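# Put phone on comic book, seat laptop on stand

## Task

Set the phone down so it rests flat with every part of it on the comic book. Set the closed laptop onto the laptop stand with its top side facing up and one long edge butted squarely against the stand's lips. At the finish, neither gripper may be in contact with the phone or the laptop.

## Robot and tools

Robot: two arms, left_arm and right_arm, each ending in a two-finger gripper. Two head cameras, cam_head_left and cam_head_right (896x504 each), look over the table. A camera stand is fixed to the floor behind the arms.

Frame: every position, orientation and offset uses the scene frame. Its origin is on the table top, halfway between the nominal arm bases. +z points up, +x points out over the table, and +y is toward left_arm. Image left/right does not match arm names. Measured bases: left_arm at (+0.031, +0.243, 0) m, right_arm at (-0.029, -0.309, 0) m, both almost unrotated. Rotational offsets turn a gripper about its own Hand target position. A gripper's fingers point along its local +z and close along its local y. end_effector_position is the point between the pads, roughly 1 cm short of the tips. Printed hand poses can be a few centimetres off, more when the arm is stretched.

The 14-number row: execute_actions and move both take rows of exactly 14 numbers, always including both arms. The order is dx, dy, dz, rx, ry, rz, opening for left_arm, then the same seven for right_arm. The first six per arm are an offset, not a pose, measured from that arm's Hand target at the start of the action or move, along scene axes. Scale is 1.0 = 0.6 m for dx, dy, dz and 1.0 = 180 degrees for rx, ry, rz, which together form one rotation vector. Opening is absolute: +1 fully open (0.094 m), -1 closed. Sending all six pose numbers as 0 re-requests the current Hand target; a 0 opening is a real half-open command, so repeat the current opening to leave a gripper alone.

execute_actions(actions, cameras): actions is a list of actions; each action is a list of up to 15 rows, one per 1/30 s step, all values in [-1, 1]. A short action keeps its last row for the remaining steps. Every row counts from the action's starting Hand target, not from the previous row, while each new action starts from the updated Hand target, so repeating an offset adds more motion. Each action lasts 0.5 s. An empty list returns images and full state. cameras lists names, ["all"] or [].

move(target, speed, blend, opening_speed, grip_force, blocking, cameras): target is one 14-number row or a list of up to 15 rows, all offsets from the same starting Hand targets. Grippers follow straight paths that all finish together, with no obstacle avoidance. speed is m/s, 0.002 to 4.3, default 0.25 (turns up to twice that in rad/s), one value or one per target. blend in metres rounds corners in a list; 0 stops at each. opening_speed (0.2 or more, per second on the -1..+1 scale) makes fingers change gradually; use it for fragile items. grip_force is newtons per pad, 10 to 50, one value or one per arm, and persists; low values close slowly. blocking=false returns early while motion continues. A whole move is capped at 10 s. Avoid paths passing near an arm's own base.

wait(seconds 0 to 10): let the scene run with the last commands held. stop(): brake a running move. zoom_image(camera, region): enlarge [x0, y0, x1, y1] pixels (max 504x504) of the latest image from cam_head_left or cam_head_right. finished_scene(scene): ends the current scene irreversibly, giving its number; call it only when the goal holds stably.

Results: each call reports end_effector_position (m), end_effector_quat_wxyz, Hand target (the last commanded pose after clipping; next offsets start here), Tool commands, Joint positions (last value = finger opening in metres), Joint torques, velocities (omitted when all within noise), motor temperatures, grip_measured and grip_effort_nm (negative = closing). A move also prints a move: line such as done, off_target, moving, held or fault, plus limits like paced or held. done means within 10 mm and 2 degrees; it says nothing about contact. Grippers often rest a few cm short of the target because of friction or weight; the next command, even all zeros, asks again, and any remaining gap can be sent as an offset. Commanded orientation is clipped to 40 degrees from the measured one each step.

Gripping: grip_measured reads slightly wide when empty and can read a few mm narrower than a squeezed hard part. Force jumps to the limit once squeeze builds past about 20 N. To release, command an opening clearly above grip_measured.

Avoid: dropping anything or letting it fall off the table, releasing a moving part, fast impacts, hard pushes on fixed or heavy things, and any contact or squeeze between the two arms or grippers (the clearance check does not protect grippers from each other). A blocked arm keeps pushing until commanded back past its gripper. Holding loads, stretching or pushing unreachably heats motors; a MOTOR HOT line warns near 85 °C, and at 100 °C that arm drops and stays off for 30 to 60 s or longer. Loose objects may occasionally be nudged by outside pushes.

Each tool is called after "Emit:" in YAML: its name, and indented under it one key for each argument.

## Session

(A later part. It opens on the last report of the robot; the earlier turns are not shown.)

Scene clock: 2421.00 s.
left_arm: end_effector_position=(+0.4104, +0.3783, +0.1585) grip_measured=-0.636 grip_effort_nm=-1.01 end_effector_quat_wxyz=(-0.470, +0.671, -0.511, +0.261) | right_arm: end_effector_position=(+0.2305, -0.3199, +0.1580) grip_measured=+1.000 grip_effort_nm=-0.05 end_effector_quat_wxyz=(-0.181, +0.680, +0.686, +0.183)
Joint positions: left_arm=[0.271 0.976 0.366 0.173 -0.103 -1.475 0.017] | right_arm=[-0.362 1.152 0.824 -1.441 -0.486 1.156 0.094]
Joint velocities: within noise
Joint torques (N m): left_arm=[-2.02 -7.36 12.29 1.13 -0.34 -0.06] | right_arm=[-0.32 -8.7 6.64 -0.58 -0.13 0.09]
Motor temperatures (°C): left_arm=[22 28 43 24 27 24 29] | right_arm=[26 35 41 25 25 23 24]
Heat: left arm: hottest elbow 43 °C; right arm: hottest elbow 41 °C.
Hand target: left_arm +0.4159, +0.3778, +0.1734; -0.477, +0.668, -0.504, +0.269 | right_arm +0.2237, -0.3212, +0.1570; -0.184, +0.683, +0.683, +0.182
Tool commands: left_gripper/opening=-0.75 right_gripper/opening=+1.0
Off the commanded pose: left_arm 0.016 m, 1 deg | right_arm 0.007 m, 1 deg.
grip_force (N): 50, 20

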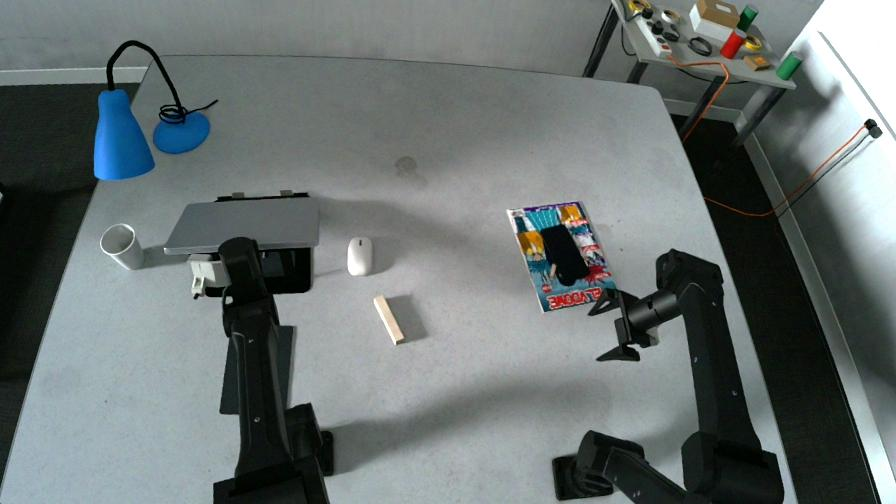

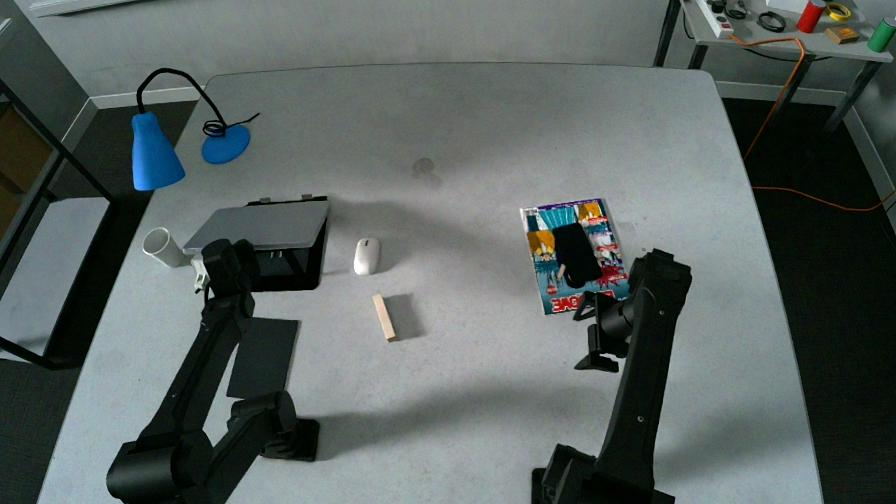

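Emit:
move:
  target: [0.0667, -0.0333, -0.0417, 0, 0, 0, -0.75, 0, 0, 0, 0, 0, 0, 1.0]
  speed: 0.05
  cameras: ["all"]

Emit:
zoom_image:
  camera: "cam_head_left"
  region: [150, 170, 350, 310]

Emit:
zoom_image:
  camera: "cam_head_right"
  region: [160, 170, 360, 310]

Scene clock: 2478.23 s.
left_arm: end_effector_position=(+0.4402, +0.3697, +0.1559) grip_measured=-0.636 grip_effort_nm=-1.01 end_effector_quat_wxyz=(-0.488, +0.671, -0.494, +0.259) | right_arm: end_effector_position=(+0.2305, -0.3199, +0.1580) grip_measured=+1.000 grip_effort_nm=-0.05 end_effector_quat_wxyz=(-0.181, +0.680, +0.686, +0.183)
Joint positions: left_arm=[0.186 1.1 0.402 0.288 -0.215 -1.516 0.017] | right_arm=[-0.362 1.152 0.824 -1.441 -0.486 1.156 0.094]
Joint torques (N m): left_arm=[-3.84 -2.73 11.52 2.55 0.11 -0.08] | right_arm=[-0.32 -8.76 6.65 -0.58 -0.13 0.09]
Heat: left arm: hottest elbow 42 °C; right arm: hottest elbow 41 °C.
Hand target: left_arm +0.4559, +0.3579, +0.1483; -0.477, +0.668, -0.504, +0.268 | right_arm +0.2237, -0.3212, +0.1570; -0.184, +0.683, +0.683, +0.182
Off the commanded pose: left_arm 0.021 m, 2 deg | right_arm 0.007 m, 1 deg.
grip_force (N): 50, 20
move: off_target (left_arm)

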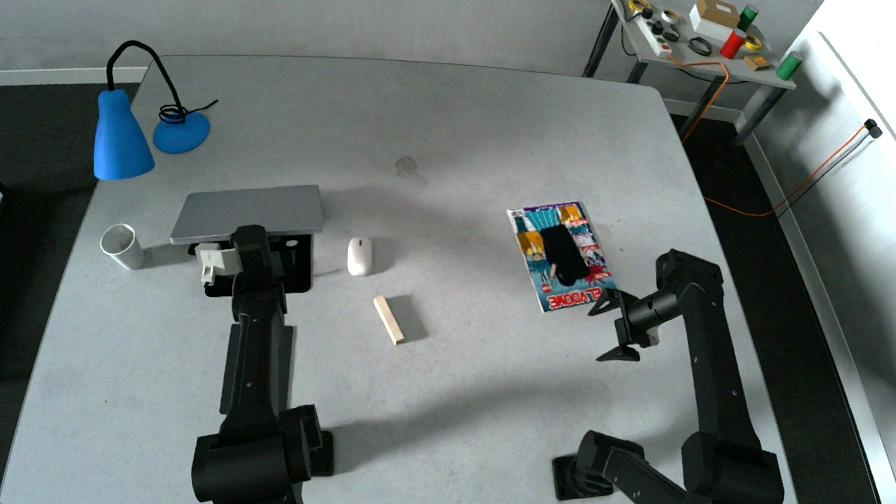

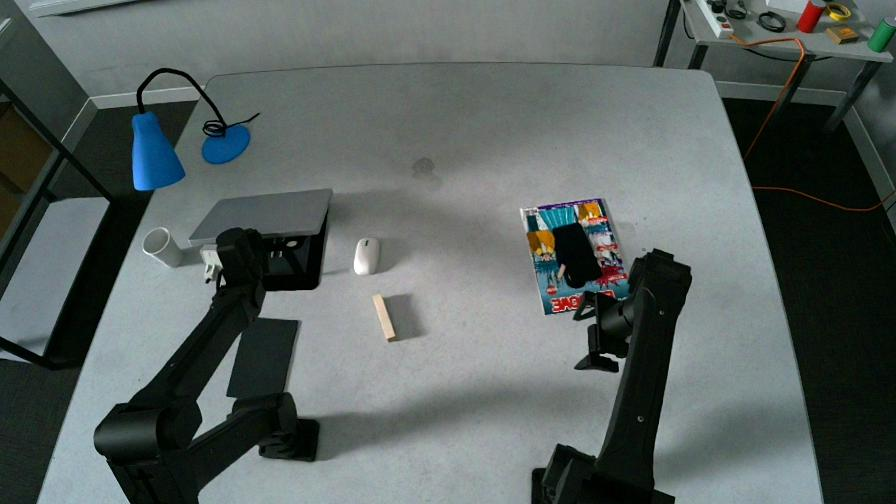

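Scaled by 2.520.

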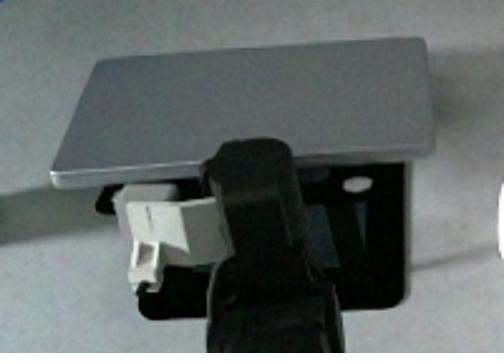

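Scaled by 2.520.

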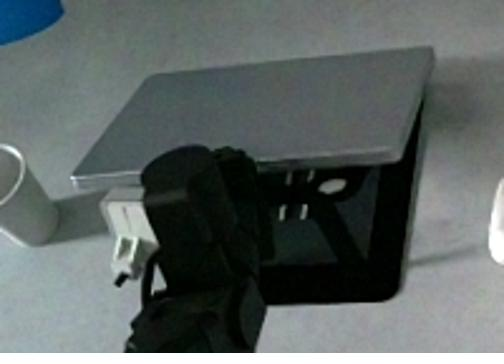

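Emit:
zoom_image:
  camera: "cam_head_left"
  region: [230, 220, 330, 300]

Emit:
zoom_image:
  camera: "cam_head_right"
  region: [250, 180, 350, 300]

Scaled by 5.040.

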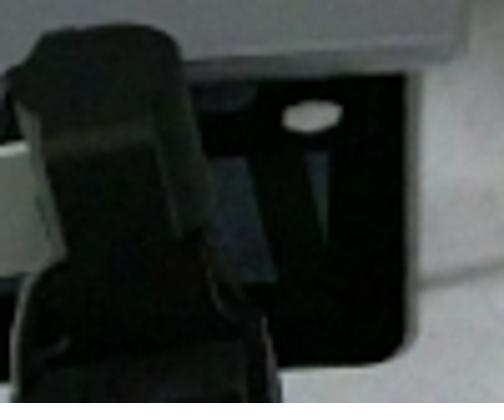

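Scaled by 4.200.

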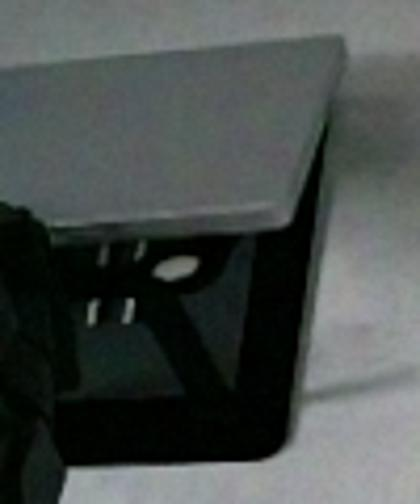

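Emit:
move:
  target: [-0.11, 0.02, 0.0167, -0.0048, 0.0498, 0, -0.75, 0, 0, 0, 0, 0, 0, 1.0]
  speed: 0.06
  cameras: ["all"]

Emit:
zoom_image:
  camera: "cam_head_left"
  region: [150, 170, 350, 310]

Emit:
zoom_image:
  camera: "cam_head_right"
  region: [160, 170, 360, 310]

Scene clock: 2515.70 s.
left_arm: end_effector_position=(+0.4000, +0.3615, +0.1565) grip_measured=-0.636 grip_effort_nm=-1.01 end_effector_quat_wxyz=(-0.427, +0.686, -0.543, +0.229) | right_arm: end_effector_position=(+0.2305, -0.3199, +0.1580) grip_measured=+1.000 grip_effort_nm=-0.05 end_effector_quat_wxyz=(-0.181, +0.680, +0.686, +0.183)
Joint positions: left_arm=[0.225 0.912 0.412 -0.064 -0.131 -1.476 0.017] | right_arm=[-0.362 1.152 0.824 -1.441 -0.486 1.156 0.094]
Joint torques (N m): left_arm=[0.44 -7.71 9.95 0.77 -0.28 0.12] | right_arm=[-0.32 -8.76 6.64 -0.58 -0.14 0.09]
Heat: left arm: hottest elbow 39 °C; right arm: hottest elbow 40 °C.
Hand target: left_arm +0.3899, +0.3699, +0.1583; -0.431, +0.691, -0.537, +0.219 | right_arm +0.2237, -0.3212, +0.1570; -0.184, +0.683, +0.683, +0.182
Off the commanded pose: left_arm 0.013 m, 2 deg | right_arm 0.007 m, 1 deg.
grip_force (N): 50, 20
move: off_target (left_arm)

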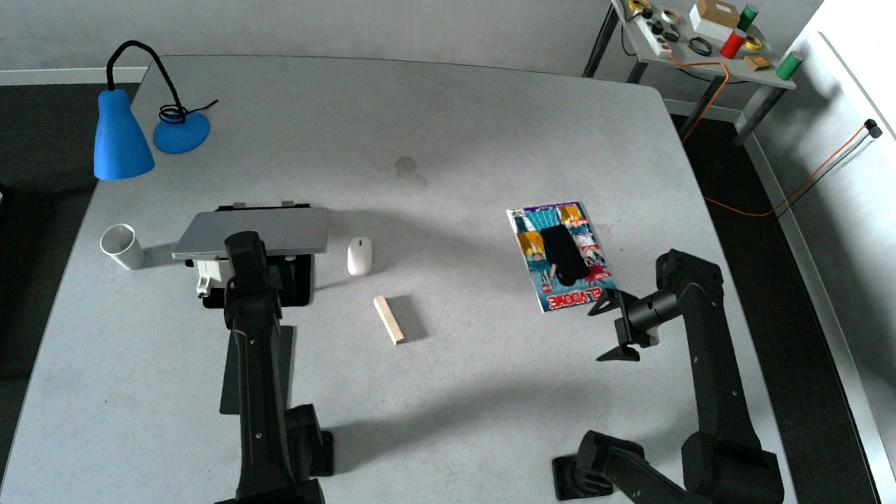

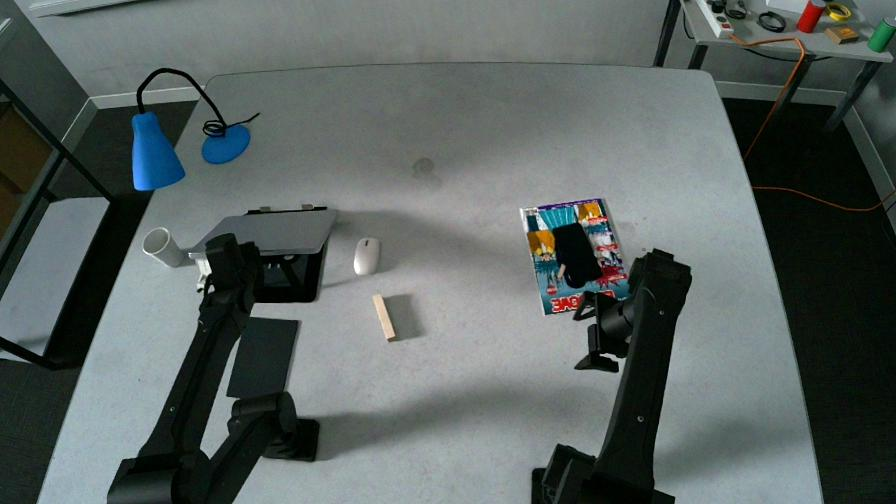

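Scaled by 2.520.

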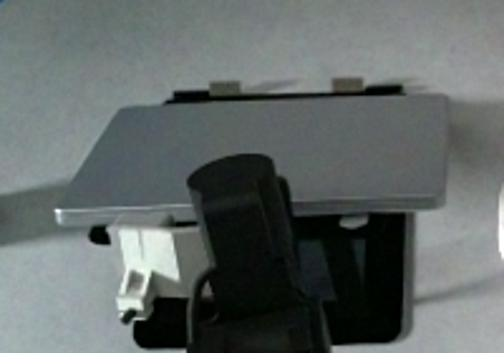

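Scaled by 2.520.

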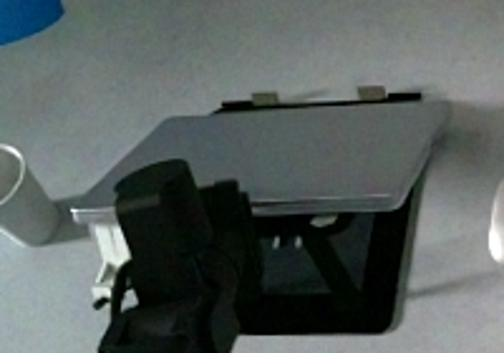

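Emit:
zoom_image:
  camera: "cam_head_left"
  region: [190, 190, 340, 270]

Emit:
zoom_image:
  camera: "cam_head_right"
  region: [200, 190, 350, 270]

Scaled by 3.360.

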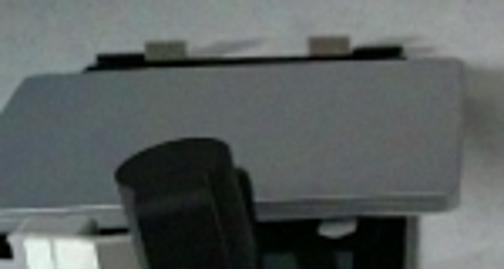

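Scaled by 3.360.

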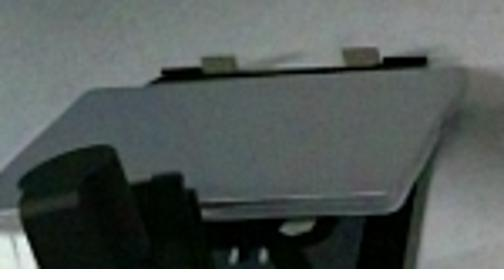

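Emit:
move:
  target: [0.075, -0.0067, -0.03, 0, 0, 0, -0.75, 0, 0, 0, 0, 0, 0, 1.0]
  speed: 0.05
  cameras: ["all"]

Emit:
zoom_image:
  camera: "cam_head_left"
  region: [150, 170, 350, 310]

Emit:
zoom_image:
  camera: "cam_head_right"
  region: [160, 170, 360, 310]

Scene clock: 2539.77 s.
left_arm: end_effector_position=(+0.4290, +0.3670, +0.1438) grip_measured=-0.638 grip_effort_nm=-1.01 end_effector_quat_wxyz=(-0.434, +0.690, -0.535, +0.222) | right_arm: end_effector_position=(+0.2305, -0.3199, +0.1580) grip_measured=+1.000 grip_effort_nm=-0.05 end_effector_quat_wxyz=(-0.181, +0.680, +0.686, +0.183)
Joint positions: left_arm=[0.202 1.06 0.448 0.05 -0.176 -1.495 0.017] | right_arm=[-0.362 1.152 0.824 -1.441 -0.486 1.156 0.094]
Joint torques (N m): left_arm=[-2.2 -4.25 11.38 1.98 -0.43 0] | right_arm=[-0.38 -8.7 6.63 -0.57 -0.13 0.09]
Motor temperatures (°C): left_arm=[22 26 38 24 27 23 30] | right_arm=[26 35 40 25 24 23 24]
Heat: left arm: hottest elbow 38 °C; right arm: hottest elbow 40 °C.
Hand target: left_arm +0.4350, +0.3658, +0.1404; -0.431, +0.691, -0.537, +0.219 | right_arm +0.2237, -0.3212, +0.1570; -0.184, +0.683, +0.683, +0.182
Off the commanded pose: left_arm 0.007 m, 1 deg | right_arm 0.007 m, 1 deg.
grip_force (N): 50, 20
move: done

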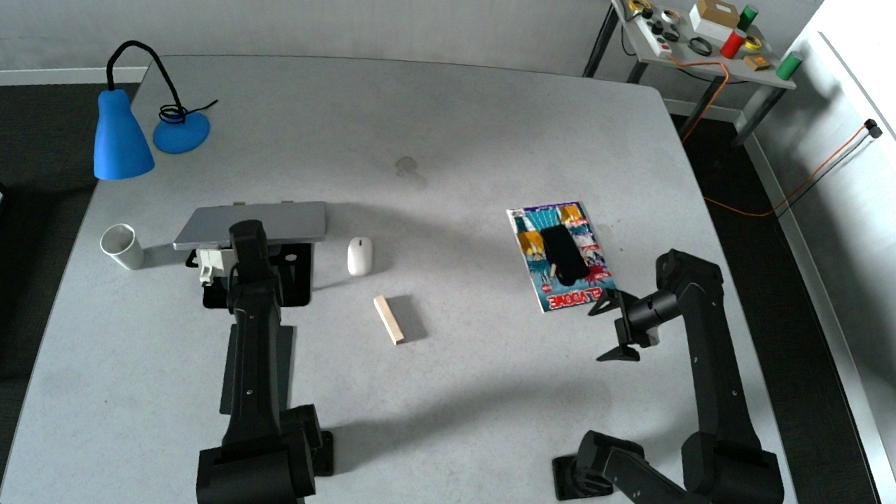

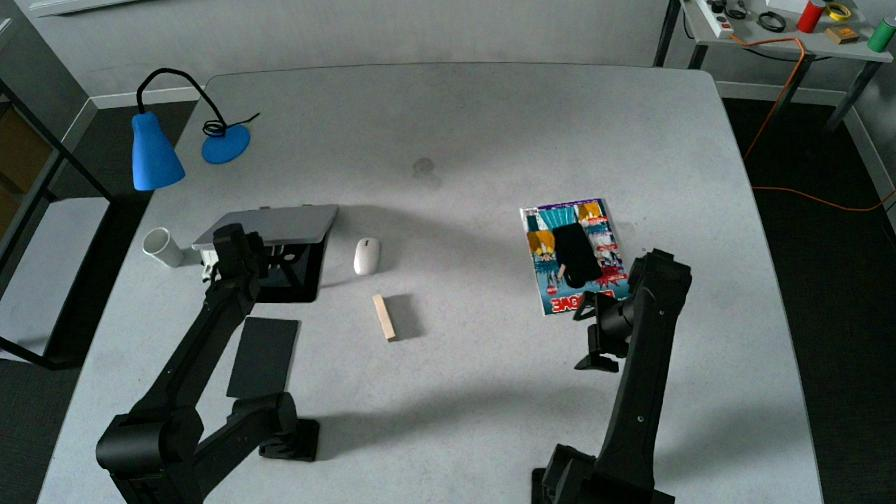

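Scaled by 2.520.

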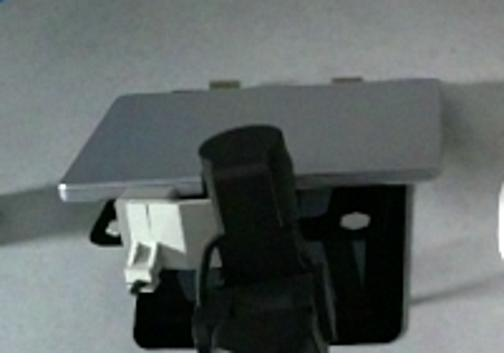

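Scaled by 2.520.

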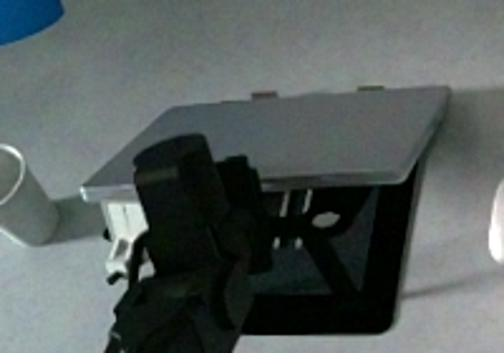

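Emit:
move:
  target: [0, 0, -0.025, 0.0021, -0.0221, 0, -0.75, 0, 0, 0, 0, 0, 0, 1.0]
  speed: 0.04
  cameras: ["all"]

Emit:
zoom_image:
  camera: "cam_head_left"
  region: [150, 170, 350, 310]

Emit:
zoom_image:
  camera: "cam_head_right"
  region: [160, 170, 360, 310]

Scene clock: 2571.07 s.
left_arm: end_effector_position=(+0.4313, +0.3669, +0.1485) grip_measured=-0.638 grip_effort_nm=-1.01 end_effector_quat_wxyz=(-0.460, +0.676, -0.521, +0.245) | right_arm: end_effector_position=(+0.2305, -0.3199, +0.1580) grip_measured=+1.000 grip_effort_nm=-0.05 end_effector_quat_wxyz=(-0.181, +0.680, +0.686, +0.183)
Joint positions: left_arm=[0.202 1.064 0.411 0.171 -0.172 -1.495 0.017] | right_arm=[-0.362 1.152 0.824 -1.441 -0.486 1.156 0.094]
Joint torques (N m): left_arm=[-2.37 -1.26 8.39 3.71 -0.29 0.02] | right_arm=[-0.38 -8.76 6.63 -0.58 -0.14 0.09]
Heat: left arm: hottest elbow 39 °C; right arm: hottest elbow 40 °C.
Hand target: left_arm +0.4350, +0.3658, +0.1253; -0.452, +0.681, -0.523, +0.241 | right_arm +0.2237, -0.3212, +0.1570; -0.184, +0.683, +0.683, +0.182
Off the commanded pose: left_arm 0.023 m, 1 deg | right_arm 0.007 m, 1 deg.
grip_force (N): 50, 20
move: off_target (left_arm)

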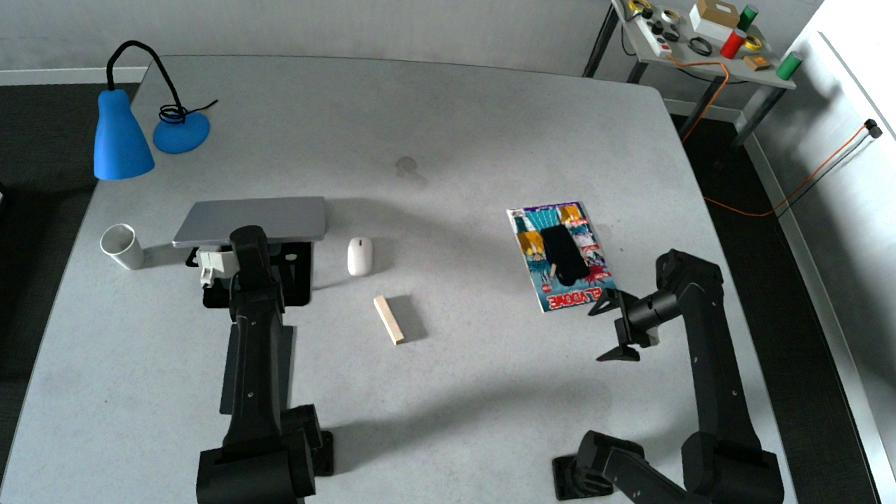

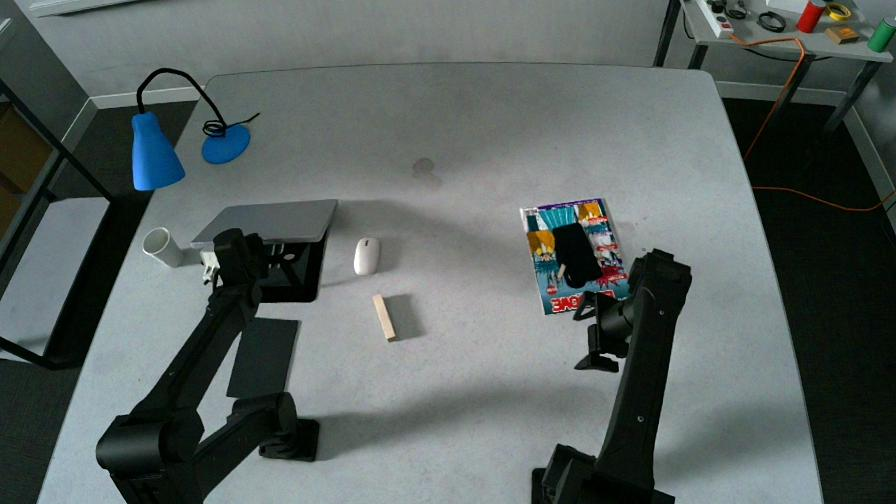

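Scaled by 2.520.

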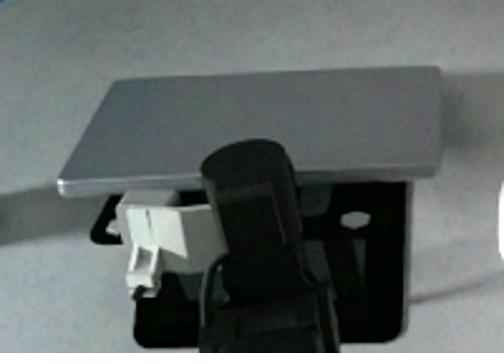

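Scaled by 2.520.

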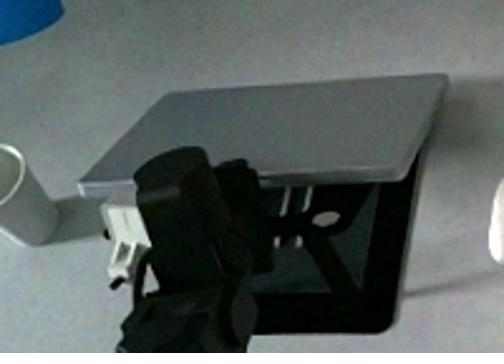

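Emit:
move:
  target: [0, 0.0, 0.15, 0.0032, -0.0332, 0, -0.75, 0, 0, 0, 0, 0, 0, 1.0]
  speed: 0.08
  cameras: ["all"]

Emit:
zoom_image:
  camera: "cam_head_left"
  region: [150, 170, 350, 310]

Scene clock: 2599.63 s.
left_arm: end_effector_position=(+0.4126, +0.3616, +0.1491) grip_measured=-0.638 grip_effort_nm=-1.01 end_effector_quat_wxyz=(-0.435, +0.688, -0.534, +0.229) | right_arm: end_effector_position=(+0.2305, -0.3199, +0.1580) grip_measured=+1.000 grip_effort_nm=-0.05 end_effector_quat_wxyz=(-0.181, +0.680, +0.686, +0.183)
Joint positions: left_arm=[0.202 0.981 0.414 0.015 -0.167 -1.497 0.017] | right_arm=[-0.362 1.152 0.824 -1.441 -0.486 1.156 0.094]
Joint torques (N m): left_arm=[-0.67 -10.93 16.7 2.48 -0.06 -0.1] | right_arm=[-0.38 -8.82 6.61 -0.57 -0.13 0.09]
Heat: left arm: hottest elbow 38 °C; right arm: hottest elbow 40 °C.
Hand target: left_arm +0.4350, +0.3659, +0.2153; -0.482, +0.666, -0.500, +0.274 | right_arm +0.2237, -0.3212, +0.1570; -0.184, +0.683, +0.683, +0.182
Off the commanded pose: left_arm 0.070 m, 9 deg | right_arm 0.007 m, 1 deg.
grip_force (N): 50, 20
move: off_target (left_arm)

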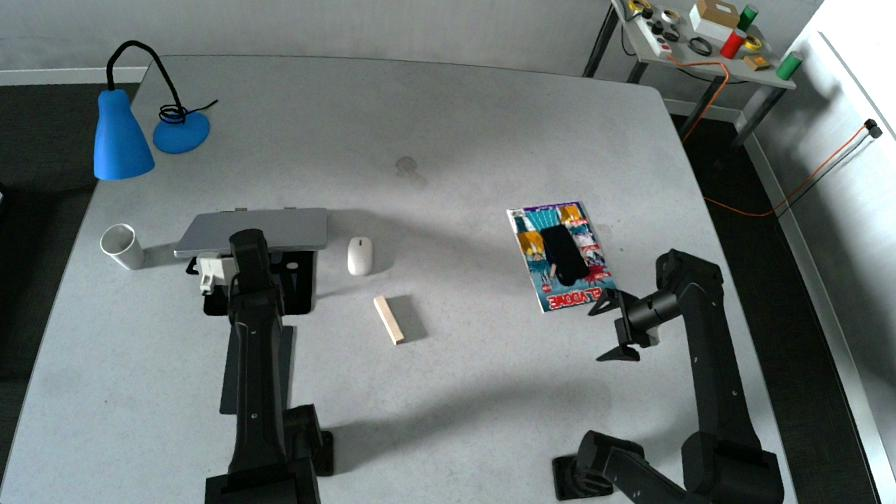

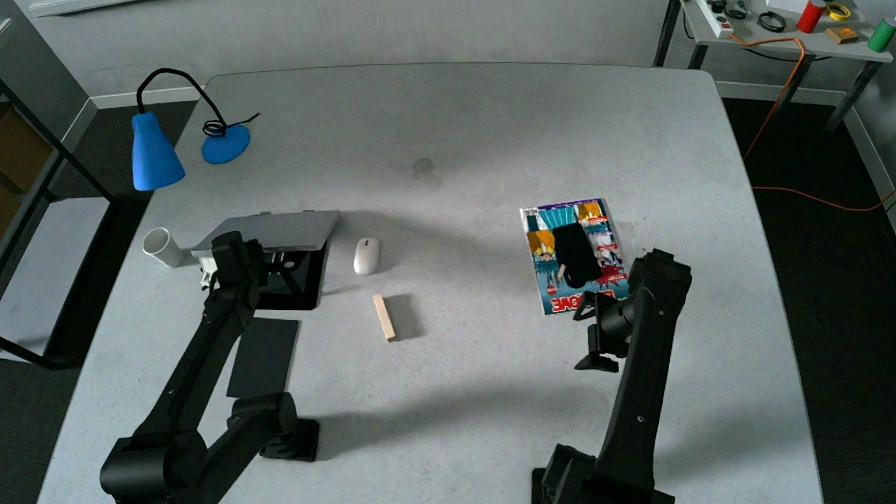

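Scaled by 2.520.

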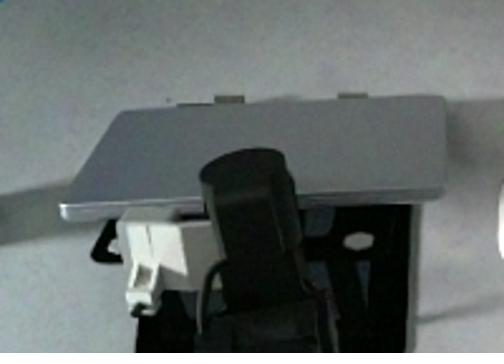

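Emit:
move:
  target:
    - [0, 0.0, 0.0667, 0, 0, 0, -0.75, 0, 0, 0, 0, 0, 0, 1.0]
    - [-0.08, 0.0, 0.1, 0, 0, 0, -0.75, 0, 0, 0, 0, 0, 0, 1.0]
  speed: 0.08
  blend: 0.02
  cameras: ["all"]

Emit:
zoom_image:
  camera: "cam_head_left"
  region: [150, 170, 350, 310]

Emit:
zoom_image:
  camera: "cam_head_right"
  region: [160, 170, 360, 310]

Scene clock: 2616.57 s.
left_arm: end_effector_position=(+0.3570, +0.3512, +0.1705) grip_measured=-0.638 grip_effort_nm=-1.01 end_effector_quat_wxyz=(-0.402, +0.694, -0.559, +0.210) | right_arm: end_effector_position=(+0.2305, -0.3199, +0.1580) grip_measured=+1.000 grip_effort_nm=-0.05 end_effector_quat_wxyz=(-0.181, +0.680, +0.686, +0.183)
Joint positions: left_arm=[0.232 0.712 0.414 -0.338 -0.121 -1.463 0.017] | right_arm=[-0.362 1.152 0.824 -1.441 -0.486 1.156 0.094]
Joint torques (N m): left_arm=[0.38 -9.17 22.13 3.49 -0.08 -0.21] | right_arm=[-0.32 -8.64 6.64 -0.57 -0.13 0.09]
Heat: left arm: hottest elbow 40 °C; right arm: hottest elbow 40 °C.
Hand target: left_arm +0.3870, +0.3659, +0.2754; -0.482, +0.665, -0.500, +0.274 | right_arm +0.2237, -0.3212, +0.1570; -0.184, +0.683, +0.683, +0.182
Off the commanded pose: left_arm 0.110 m, 14 deg | right_arm 0.007 m, 1 deg.
grip_force (N): 50, 20
move: off_target (left_arm)

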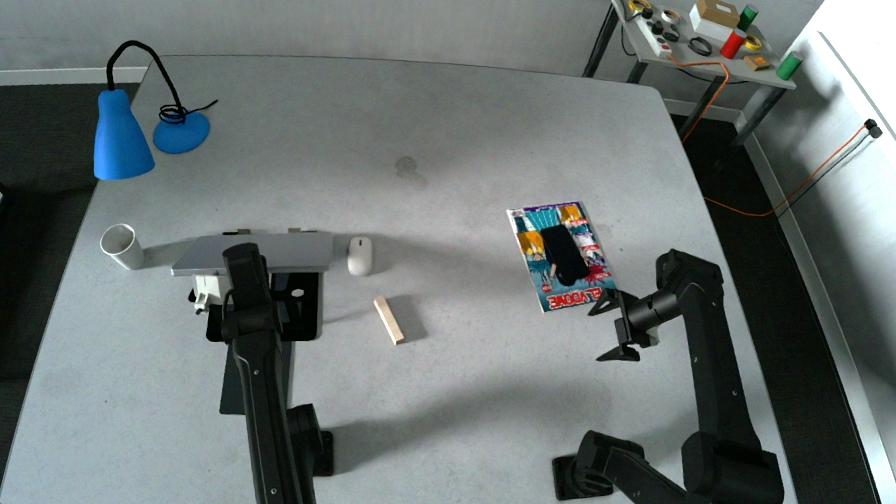

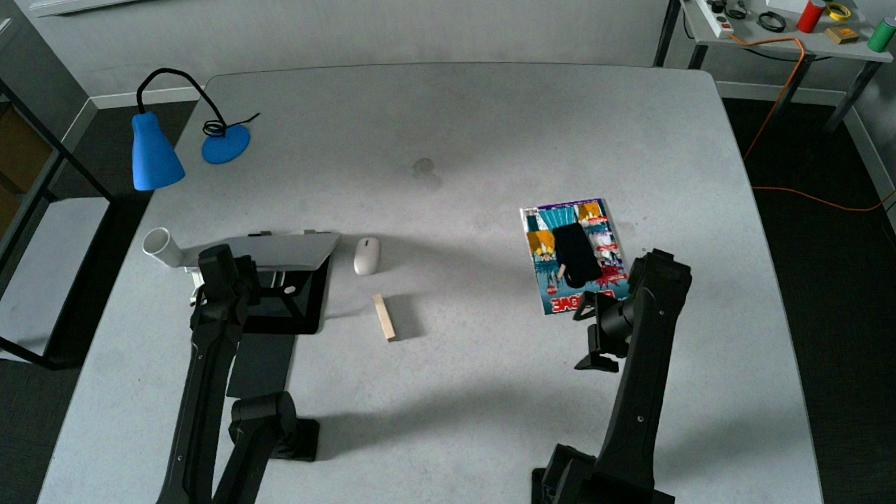

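Scaled by 2.520.

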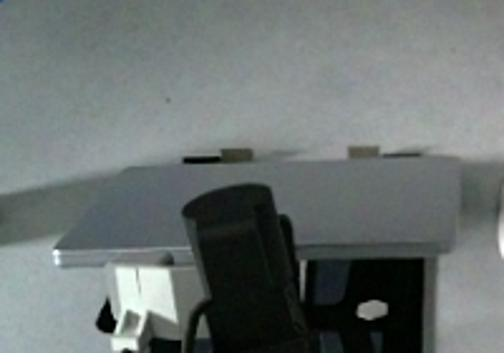

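Scaled by 2.520.

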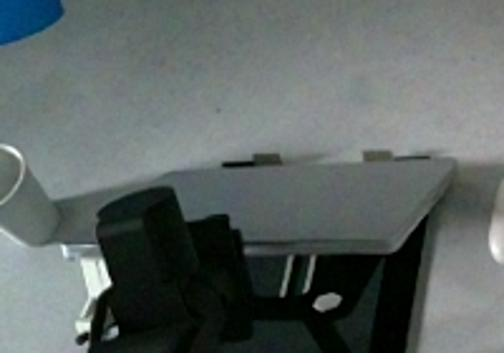

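Emit:
move:
  target: [-0.0833, 0.0, 0.025, 0, 0, 0, -0.75, 0, 0, 0, 0, 0, 0, 1.0]
  speed: 0.08
  cameras: ["all"]

Emit:
zoom_image:
  camera: "cam_head_left"
  region: [150, 190, 350, 350]

Emit:
zoom_image:
  camera: "cam_head_right"
  region: [160, 190, 360, 350]

Scene clock: 2642.30 s.
left_arm: end_effector_position=(+0.3176, +0.3526, +0.1924) grip_measured=-0.638 grip_effort_nm=-1.01 end_effector_quat_wxyz=(-0.401, +0.693, -0.558, +0.216) | right_arm: end_effector_position=(+0.2305, -0.3199, +0.1580) grip_measured=+1.000 grip_effort_nm=-0.05 end_effector_quat_wxyz=(-0.181, +0.680, +0.686, +0.183)
Joint positions: left_arm=[0.311 0.517 0.414 -0.522 -0.048 -1.421 0.017] | right_arm=[-0.362 1.152 0.824 -1.441 -0.486 1.156 0.094]
Joint torques (N m): left_arm=[0.26 -7.41 21.9 3.7 0.06 -0.35] | right_arm=[-0.32 -8.88 6.63 -0.55 -0.14 0.09]
Motor temperatures (°C): left_arm=[22 26 47 24 27 24 30] | right_arm=[26 35 40 25 24 23 24]
Heat: left arm: hottest elbow 47 °C; right arm: hottest elbow 40 °C.
Hand target: left_arm +0.3370, +0.3658, +0.2904; -0.482, +0.665, -0.500, +0.274 | right_arm +0.2237, -0.3212, +0.1570; -0.184, +0.683, +0.683, +0.182
Off the commanded pose: left_arm 0.101 m, 14 deg | right_arm 0.007 m, 1 deg.
grip_force (N): 50, 20
move: off_target (left_arm)

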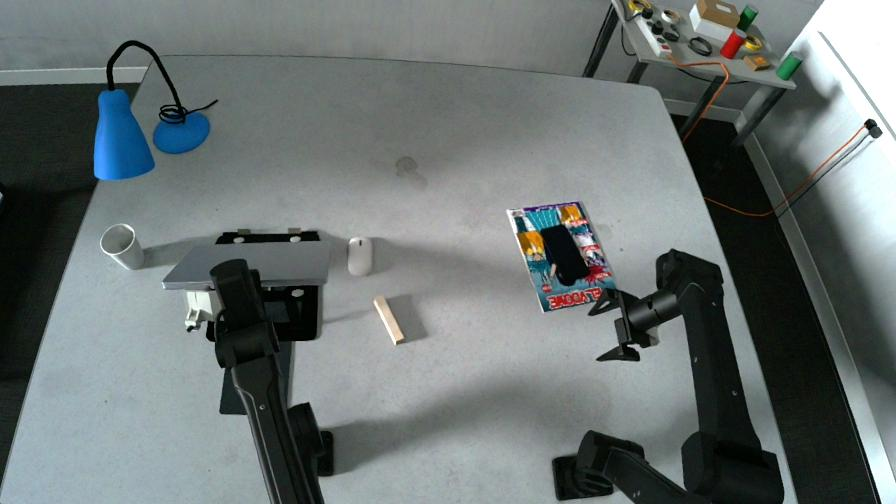

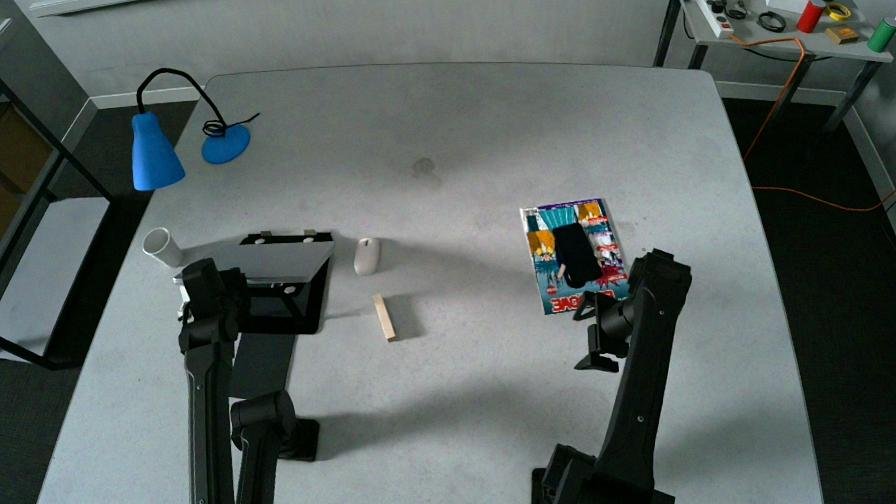

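Scaled by 2.520.

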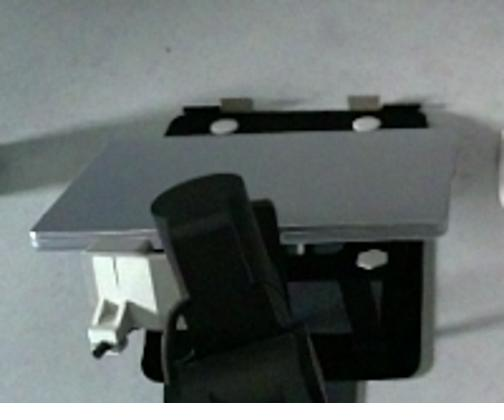

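Scaled by 2.520.

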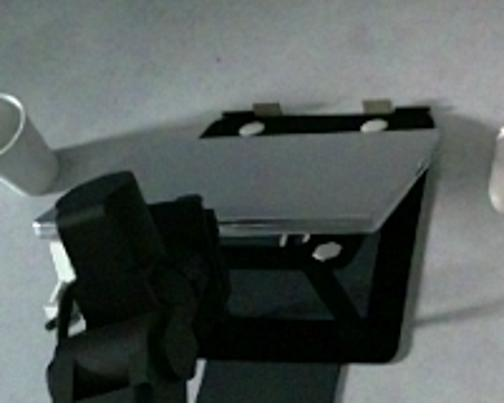

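Emit:
move:
  target: [-0.0533, -0.023, -0.209, -0.0011, 0.011, 0, -0.75, 0, 0, 0, 0, 0, 0, 1.0]
  speed: 0.08
  cameras: ["all"]

Emit:
zoom_image:
  camera: "cam_head_left"
  region: [150, 190, 350, 350]

Emit:
zoom_image:
  camera: "cam_head_right"
  region: [160, 190, 360, 350]

Scene clock: 2653.20 s.
left_arm: end_effector_position=(+0.3039, +0.3491, +0.1593) grip_measured=-0.638 grip_effort_nm=-1.01 end_effector_quat_wxyz=(-0.455, +0.673, -0.524, +0.254) | right_arm: end_effector_position=(+0.2305, -0.3199, +0.1580) grip_measured=+1.000 grip_effort_nm=-0.05 end_effector_quat_wxyz=(-0.181, +0.680, +0.686, +0.183)
Joint positions: left_arm=[0.313 0.382 0.219 -0.312 -0.053 -1.444 0.017] | right_arm=[-0.362 1.152 0.824 -1.441 -0.486 1.156 0.094]
Joint torques (N m): left_arm=[-1.14 -1.9 10.77 3.29 -0.46 -0.1] | right_arm=[-0.44 -8.7 6.63 -0.59 -0.13 0.09]
Heat: left arm: hottest elbow 48 °C; right arm: hottest elbow 40 °C.
Hand target: left_arm +0.3050, +0.3520, +0.1649; -0.472, +0.671, -0.508, +0.263 | right_arm +0.2237, -0.3212, +0.1570; -0.184, +0.683, +0.683, +0.182
Off the commanded pose: left_arm 0.006 m, 3 deg | right_arm 0.007 m, 1 deg.
grip_force (N): 50, 20
move: off_target (left_arm)

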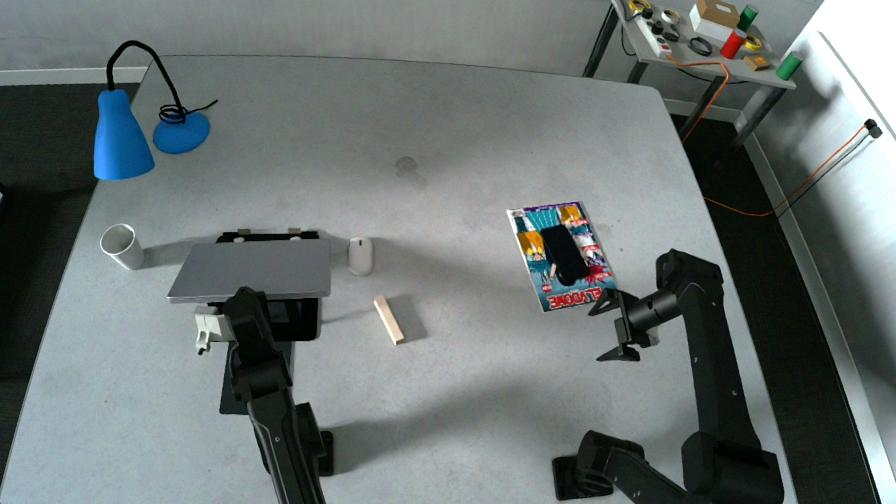

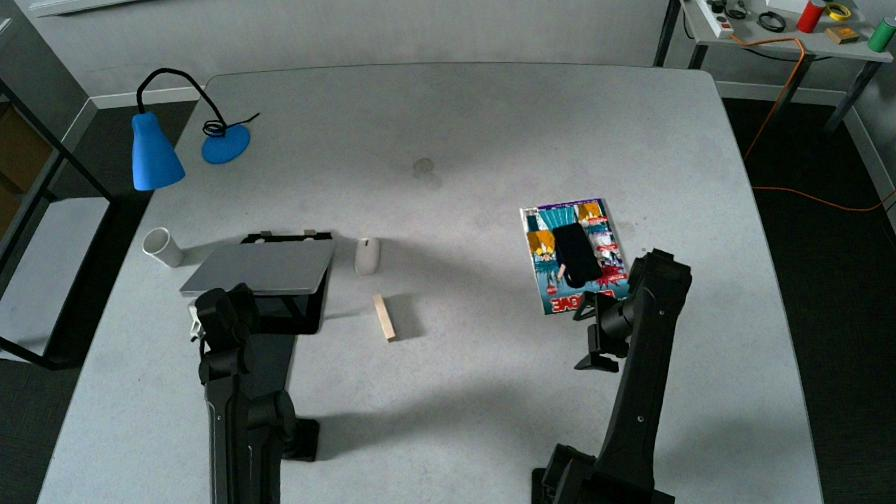

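Scaled by 2.520.

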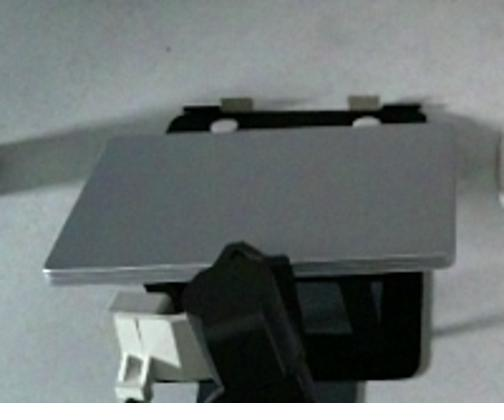

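Scaled by 2.520.

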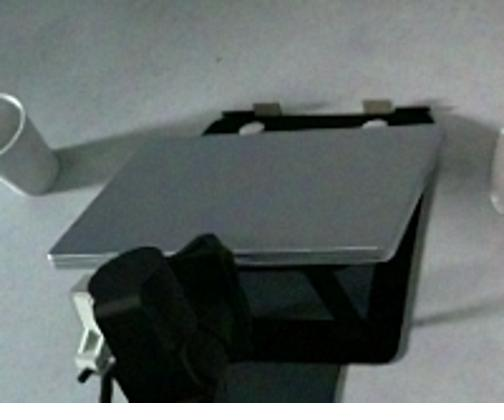

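Emit:
move:
  target: [0, 0, -0.02, 0, 0, 0, -0.75, 0, 0, 0, 0, 0, 0, 1.0]
  speed: 0.05
  cameras: []

Scene clock: 2659.03 s.
left_arm: end_effector_position=(+0.3055, +0.3504, +0.1585) grip_measured=-0.638 grip_effort_nm=-1.01 end_effector_quat_wxyz=(-0.467, +0.668, -0.518, +0.259) | right_arm: end_effector_position=(+0.2305, -0.3199, +0.1580) grip_measured=+1.000 grip_effort_nm=-0.05 end_effector_quat_wxyz=(-0.181, +0.680, +0.686, +0.183)
Joint positions: left_arm=[0.313 0.382 0.199 -0.261 -0.057 -1.444 0.017] | right_arm=[-0.362 1.152 0.824 -1.441 -0.486 1.156 0.094]
Joint torques (N m): left_arm=[-0.67 -0.32 9.68 3.11 -0.4 -0.13] | right_arm=[-0.32 -8.76 6.64 -0.57 -0.13 0.09]
Heat: left arm: hottest elbow 48 °C; right arm: hottest elbow 40 °C.
Hand target: left_arm +0.3050, +0.3520, +0.1528; -0.472, +0.671, -0.508, +0.263 | right_arm +0.2237, -0.3212, +0.1570; -0.184, +0.683, +0.683, +0.182
Off the commanded pose: left_arm 0.006 m, 1 deg | right_arm 0.007 m, 1 deg.
grip_force (N): 50, 20
move: done
No camera images: "cameras" was empty.

Emit:
move:
  target: [0, -0.002, 0.008, 0, 0, 0, -0.35, 0, 0, 0, 0, 0, 0, 1.0]
  speed: 0.05
  opening_speed: 0.3
  cameras: ["all"]

Emit:
zoom_image:
  camera: "cam_head_left"
  region: [150, 190, 350, 350]

Scene clock: 2708.20 s.
left_arm: end_effector_position=(+0.3064, +0.3529, +0.1650) grip_measured=-0.353 grip_effort_nm=0.16 end_effector_quat_wxyz=(-0.476, +0.670, -0.503, +0.266) | right_arm: end_effector_position=(+0.2305, -0.3199, +0.1580) grip_measured=+1.000 grip_effort_nm=-0.05 end_effector_quat_wxyz=(-0.181, +0.680, +0.686, +0.183)
Joint positions: left_arm=[0.312 0.375 0.199 -0.242 -0.071 -1.468 0.03] | right_arm=[-0.362 1.152 0.824 -1.441 -0.486 1.156 0.094]
Joint torques (N m): left_arm=[-1.85 0.21 10.95 1.7 -0.16 0.08] | right_arm=[-0.38 -8.7 6.65 -0.57 -0.13 0.09]
Motor temperatures (°C): left_arm=[22 26 41 24 27 23 30] | right_arm=[26 35 40 25 24 23 24]
Heat: left arm: hottest elbow 41 °C; right arm: hottest elbow 40 °C.
Hand target: left_arm +0.3050, +0.3508, +0.1577; -0.472, +0.671, -0.508, +0.263 | right_arm +0.2237, -0.3212, +0.1570; -0.184, +0.683, +0.683, +0.182
Off the commanded pose: left_arm 0.008 m, 1 deg | right_arm 0.007 m, 1 deg.
grip_force (N): 50, 20
move: done

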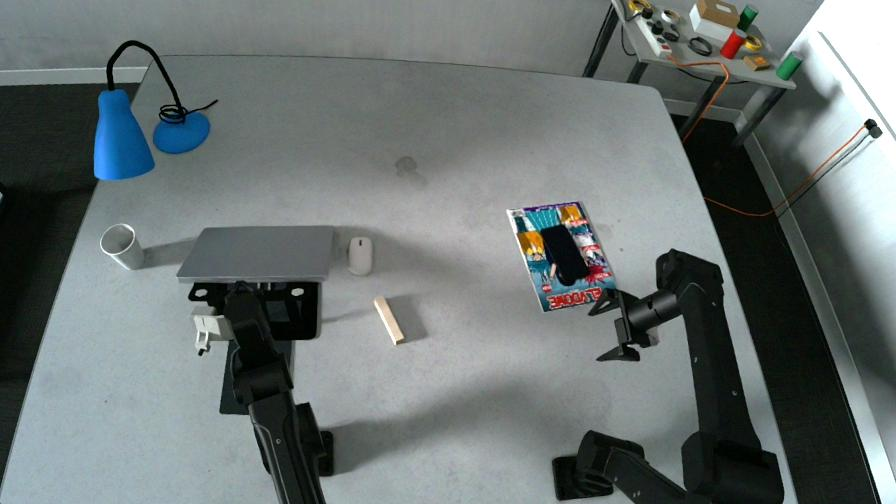

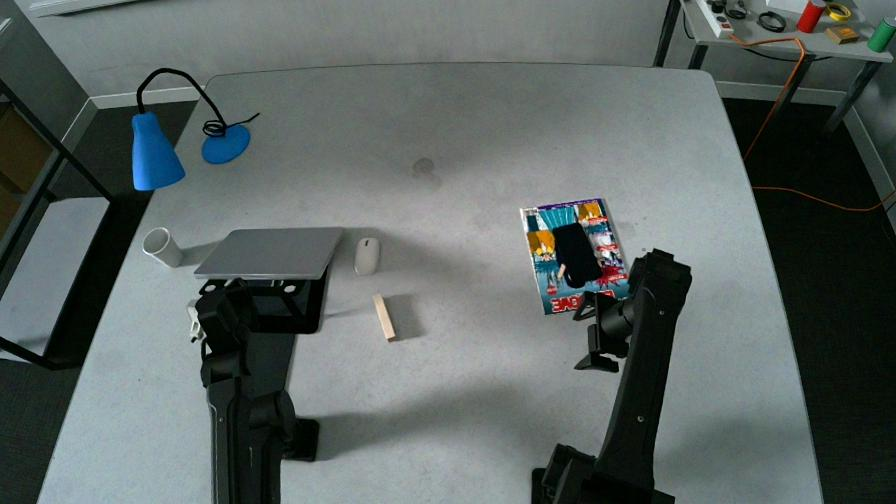

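Scaled by 2.520.

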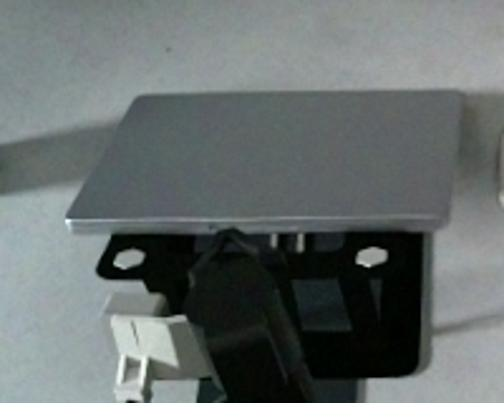

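Emit:
zoom_image:
  camera: "cam_head_left"
  region: [165, 215, 345, 315]

Emit:
zoom_image:
  camera: "cam_head_right"
  region: [180, 215, 360, 315]

Scaled by 2.800.

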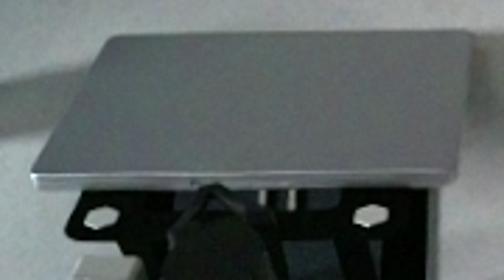

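Scaled by 2.800.

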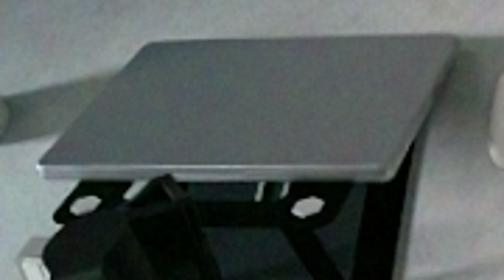

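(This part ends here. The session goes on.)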